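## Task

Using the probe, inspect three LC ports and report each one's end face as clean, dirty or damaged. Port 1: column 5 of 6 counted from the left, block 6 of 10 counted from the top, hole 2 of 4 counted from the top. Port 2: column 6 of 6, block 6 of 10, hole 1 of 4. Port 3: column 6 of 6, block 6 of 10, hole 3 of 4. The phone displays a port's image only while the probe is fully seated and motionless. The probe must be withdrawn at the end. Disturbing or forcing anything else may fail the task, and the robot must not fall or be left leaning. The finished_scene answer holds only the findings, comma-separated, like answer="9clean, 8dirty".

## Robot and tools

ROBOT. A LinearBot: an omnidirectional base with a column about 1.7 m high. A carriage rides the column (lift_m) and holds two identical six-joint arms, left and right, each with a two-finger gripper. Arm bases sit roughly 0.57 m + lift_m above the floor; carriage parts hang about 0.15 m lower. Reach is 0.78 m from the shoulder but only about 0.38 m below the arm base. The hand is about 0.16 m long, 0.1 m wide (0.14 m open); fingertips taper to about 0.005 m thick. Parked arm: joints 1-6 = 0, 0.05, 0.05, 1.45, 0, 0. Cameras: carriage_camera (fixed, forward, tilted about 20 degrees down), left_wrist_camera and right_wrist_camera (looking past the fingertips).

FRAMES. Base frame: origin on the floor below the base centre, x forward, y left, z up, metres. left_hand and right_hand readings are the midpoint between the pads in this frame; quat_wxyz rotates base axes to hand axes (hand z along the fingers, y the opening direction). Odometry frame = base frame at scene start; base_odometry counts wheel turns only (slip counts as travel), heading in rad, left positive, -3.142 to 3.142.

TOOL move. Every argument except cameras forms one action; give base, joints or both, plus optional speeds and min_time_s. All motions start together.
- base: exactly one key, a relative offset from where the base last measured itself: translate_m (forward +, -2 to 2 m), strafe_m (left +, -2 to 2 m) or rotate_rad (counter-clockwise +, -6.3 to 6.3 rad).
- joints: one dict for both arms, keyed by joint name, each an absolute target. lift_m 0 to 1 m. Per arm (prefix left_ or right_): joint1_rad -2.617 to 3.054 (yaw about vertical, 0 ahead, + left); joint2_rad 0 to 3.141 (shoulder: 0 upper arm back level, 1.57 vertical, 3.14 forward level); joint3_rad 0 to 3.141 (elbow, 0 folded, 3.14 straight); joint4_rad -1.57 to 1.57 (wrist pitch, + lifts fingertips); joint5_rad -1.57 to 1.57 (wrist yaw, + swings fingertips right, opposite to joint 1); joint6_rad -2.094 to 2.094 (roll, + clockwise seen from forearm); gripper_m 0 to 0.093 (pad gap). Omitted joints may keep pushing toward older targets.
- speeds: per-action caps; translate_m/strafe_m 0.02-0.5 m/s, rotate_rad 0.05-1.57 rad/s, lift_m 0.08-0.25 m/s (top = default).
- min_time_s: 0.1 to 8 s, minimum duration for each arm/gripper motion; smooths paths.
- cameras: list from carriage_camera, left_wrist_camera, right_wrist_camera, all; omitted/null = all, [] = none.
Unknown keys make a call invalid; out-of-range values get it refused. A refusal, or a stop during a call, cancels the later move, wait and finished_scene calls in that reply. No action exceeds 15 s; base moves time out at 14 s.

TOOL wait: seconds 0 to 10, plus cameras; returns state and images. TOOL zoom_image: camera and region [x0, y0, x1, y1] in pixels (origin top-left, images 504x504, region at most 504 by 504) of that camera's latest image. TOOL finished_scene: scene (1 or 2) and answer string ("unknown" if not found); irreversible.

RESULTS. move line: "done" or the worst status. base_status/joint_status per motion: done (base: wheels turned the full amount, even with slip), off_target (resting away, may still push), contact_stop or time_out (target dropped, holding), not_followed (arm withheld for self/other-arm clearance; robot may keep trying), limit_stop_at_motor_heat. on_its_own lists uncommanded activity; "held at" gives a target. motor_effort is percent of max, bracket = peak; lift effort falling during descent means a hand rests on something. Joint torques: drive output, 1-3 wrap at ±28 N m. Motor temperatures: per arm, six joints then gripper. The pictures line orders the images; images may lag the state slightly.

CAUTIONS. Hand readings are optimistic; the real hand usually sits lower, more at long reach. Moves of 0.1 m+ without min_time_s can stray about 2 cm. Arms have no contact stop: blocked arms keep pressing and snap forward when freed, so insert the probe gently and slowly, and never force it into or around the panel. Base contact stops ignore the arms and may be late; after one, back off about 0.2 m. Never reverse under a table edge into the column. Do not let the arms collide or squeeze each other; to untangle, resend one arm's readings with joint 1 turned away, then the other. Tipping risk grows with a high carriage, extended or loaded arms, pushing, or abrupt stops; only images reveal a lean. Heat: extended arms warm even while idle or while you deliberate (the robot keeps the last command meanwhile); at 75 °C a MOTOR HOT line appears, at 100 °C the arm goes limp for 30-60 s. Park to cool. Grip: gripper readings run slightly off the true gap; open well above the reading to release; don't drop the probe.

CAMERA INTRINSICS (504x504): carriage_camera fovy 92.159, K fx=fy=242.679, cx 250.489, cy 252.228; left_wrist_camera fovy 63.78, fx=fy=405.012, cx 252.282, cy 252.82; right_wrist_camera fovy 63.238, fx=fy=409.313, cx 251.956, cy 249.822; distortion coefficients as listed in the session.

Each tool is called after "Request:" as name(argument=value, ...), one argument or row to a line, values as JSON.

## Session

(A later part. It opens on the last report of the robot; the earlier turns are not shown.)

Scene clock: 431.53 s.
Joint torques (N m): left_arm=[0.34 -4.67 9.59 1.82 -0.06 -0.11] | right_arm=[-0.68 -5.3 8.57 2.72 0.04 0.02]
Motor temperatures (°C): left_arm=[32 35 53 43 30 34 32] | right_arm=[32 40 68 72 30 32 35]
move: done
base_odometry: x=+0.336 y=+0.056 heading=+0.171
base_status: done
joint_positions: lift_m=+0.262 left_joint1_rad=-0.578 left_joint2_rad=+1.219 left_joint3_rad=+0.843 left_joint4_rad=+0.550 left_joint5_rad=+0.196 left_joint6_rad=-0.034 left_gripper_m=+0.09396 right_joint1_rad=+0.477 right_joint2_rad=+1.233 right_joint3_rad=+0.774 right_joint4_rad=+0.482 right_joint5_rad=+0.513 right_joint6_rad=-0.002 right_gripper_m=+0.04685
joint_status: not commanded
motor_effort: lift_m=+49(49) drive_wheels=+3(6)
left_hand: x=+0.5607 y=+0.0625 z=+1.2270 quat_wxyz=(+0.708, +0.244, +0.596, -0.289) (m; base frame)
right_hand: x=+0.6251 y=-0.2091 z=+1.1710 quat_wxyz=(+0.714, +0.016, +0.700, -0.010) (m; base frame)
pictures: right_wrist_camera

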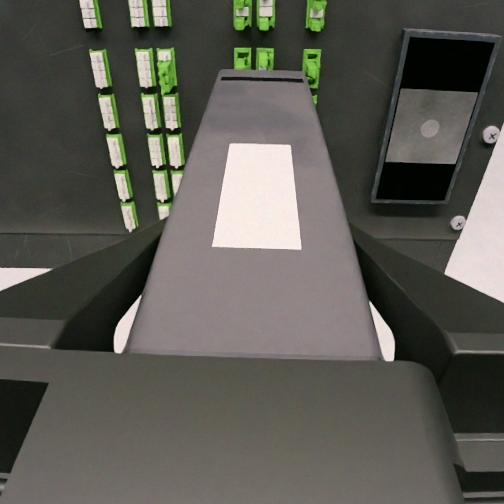

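Request:
zoom_image(
  camera="right_wrist_camera",
  region=[414, 113, 446, 145],
)

Request:
zoom_image(
  camera="right_wrist_camera",
  region=[384, 80, 484, 180],
)

Scaled by 15.750.

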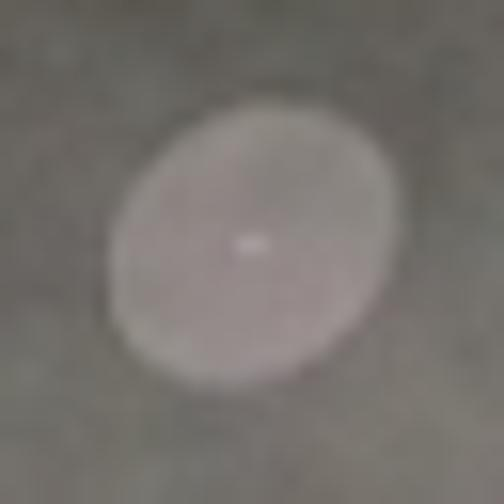

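Scaled by 5.040.

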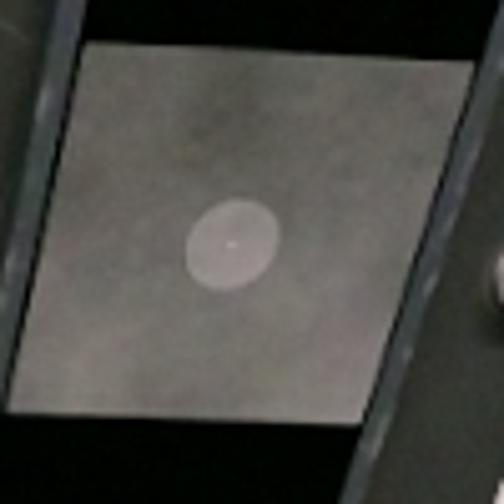

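Request:
move(
  base={"translate_m": -0.03},
  speeds={"translate_m": 0.04},
  cameras=[],
)

Request:
move(
  base={"translate_m": -0.09},
  speeds={"translate_m": 0.06},
  cameras=["right_wrist_camera", "carriage_camera"],
)

Scene clock: 435.73 s.
Joint torques (N m): left_arm=[0.35 -4.6 9.5 1.83 -0.04 -0.09] | right_arm=[-0.38 -6.04 8.55 2.68 0.15 0]
Motor temperatures (°C): left_arm=[32 35 53 43 30 34 32] | right_arm=[32 40 69 72 30 32 35]
move: done
base_odometry: x=+0.307 y=+0.051 heading=+0.171
base_status: done
joint_positions: lift_m=+0.262 left_joint1_rad=-0.578 left_joint2_rad=+1.219 left_joint3_rad=+0.843 left_joint4_rad=+0.550 left_joint5_rad=+0.196 left_joint6_rad=-0.034 left_gripper_m=+0.09396 right_joint1_rad=+0.474 right_joint2_rad=+1.240 right_joint3_rad=+0.774 right_joint4_rad=+0.490 right_joint5_rad=+0.502 right_joint6_rad=-0.002 right_gripper_m=+0.04685
joint_status: not commanded
motor_effort: lift_m=+49(49) drive_wheels=+4(10)
left_hand: x=+0.5607 y=+0.0625 z=+1.2270 quat_wxyz=(+0.708, +0.244, +0.596, -0.289) (m; base frame)
right_hand: x=+0.6267 y=-0.2074 z=+1.1699 quat_wxyz=(+0.714, +0.013, +0.700, -0.007) (m; base frame)
pictures: none
No camera images: "cameras" was empty.

Scene clock: 437.77 s.
Joint torques (N m): left_arm=[0.31 -4.63 9.55 1.85 -0.06 -0.1] | right_arm=[-0.55 -6.15 8.51 2.63 0.13 0.01]
Motor temperatures (°C): left_arm=[32 35 53 43 30 34 32] | right_arm=[32 40 69 72 30 32 35]
move: done
base_odometry: x=+0.218 y=+0.036 heading=+0.172
base_status: done
joint_positions: lift_m=+0.262 left_joint1_rad=-0.578 left_joint2_rad=+1.219 left_joint3_rad=+0.843 left_joint4_rad=+0.550 left_joint5_rad=+0.196 left_joint6_rad=-0.034 left_gripper_m=+0.09396 right_joint1_rad=+0.474 right_joint2_rad=+1.240 right_joint3_rad=+0.774 right_joint4_rad=+0.490 right_joint5_rad=+0.503 right_joint6_rad=-0.002 right_gripper_m=+0.04685
joint_status: not commanded
motor_effort: lift_m=+49(49) drive_wheels=+2(10)
left_hand: x=+0.5607 y=+0.0625 z=+1.2270 quat_wxyz=(+0.708, +0.244, +0.596, -0.289) (m; base frame)
right_hand: x=+0.6267 y=-0.2075 z=+1.1699 quat_wxyz=(+0.714, +0.013, +0.700, -0.007) (m; base frame)
pictures: carriage_camera, right_wrist_camera

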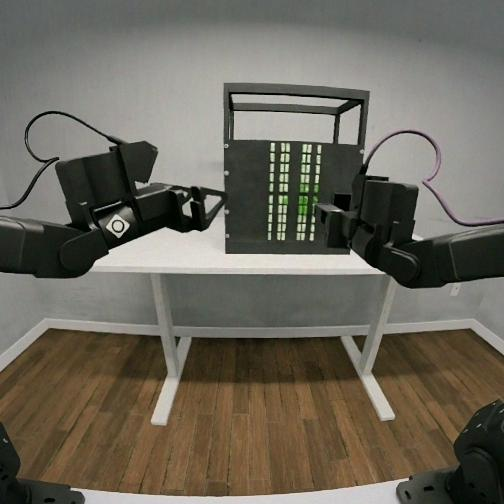

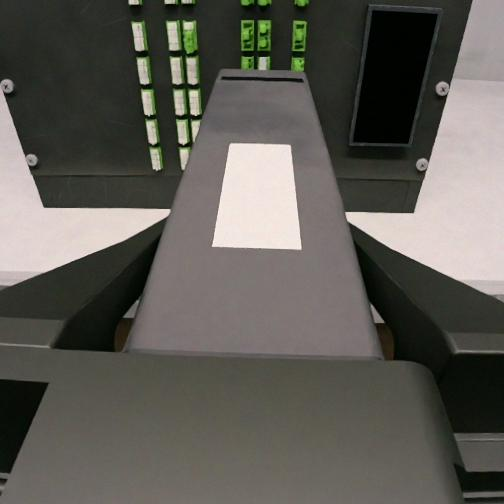

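Request:
finished_scene(
  scene=2,
  answer="1clean, 2damaged, 3damaged",
)

The scene is finished: the task was done.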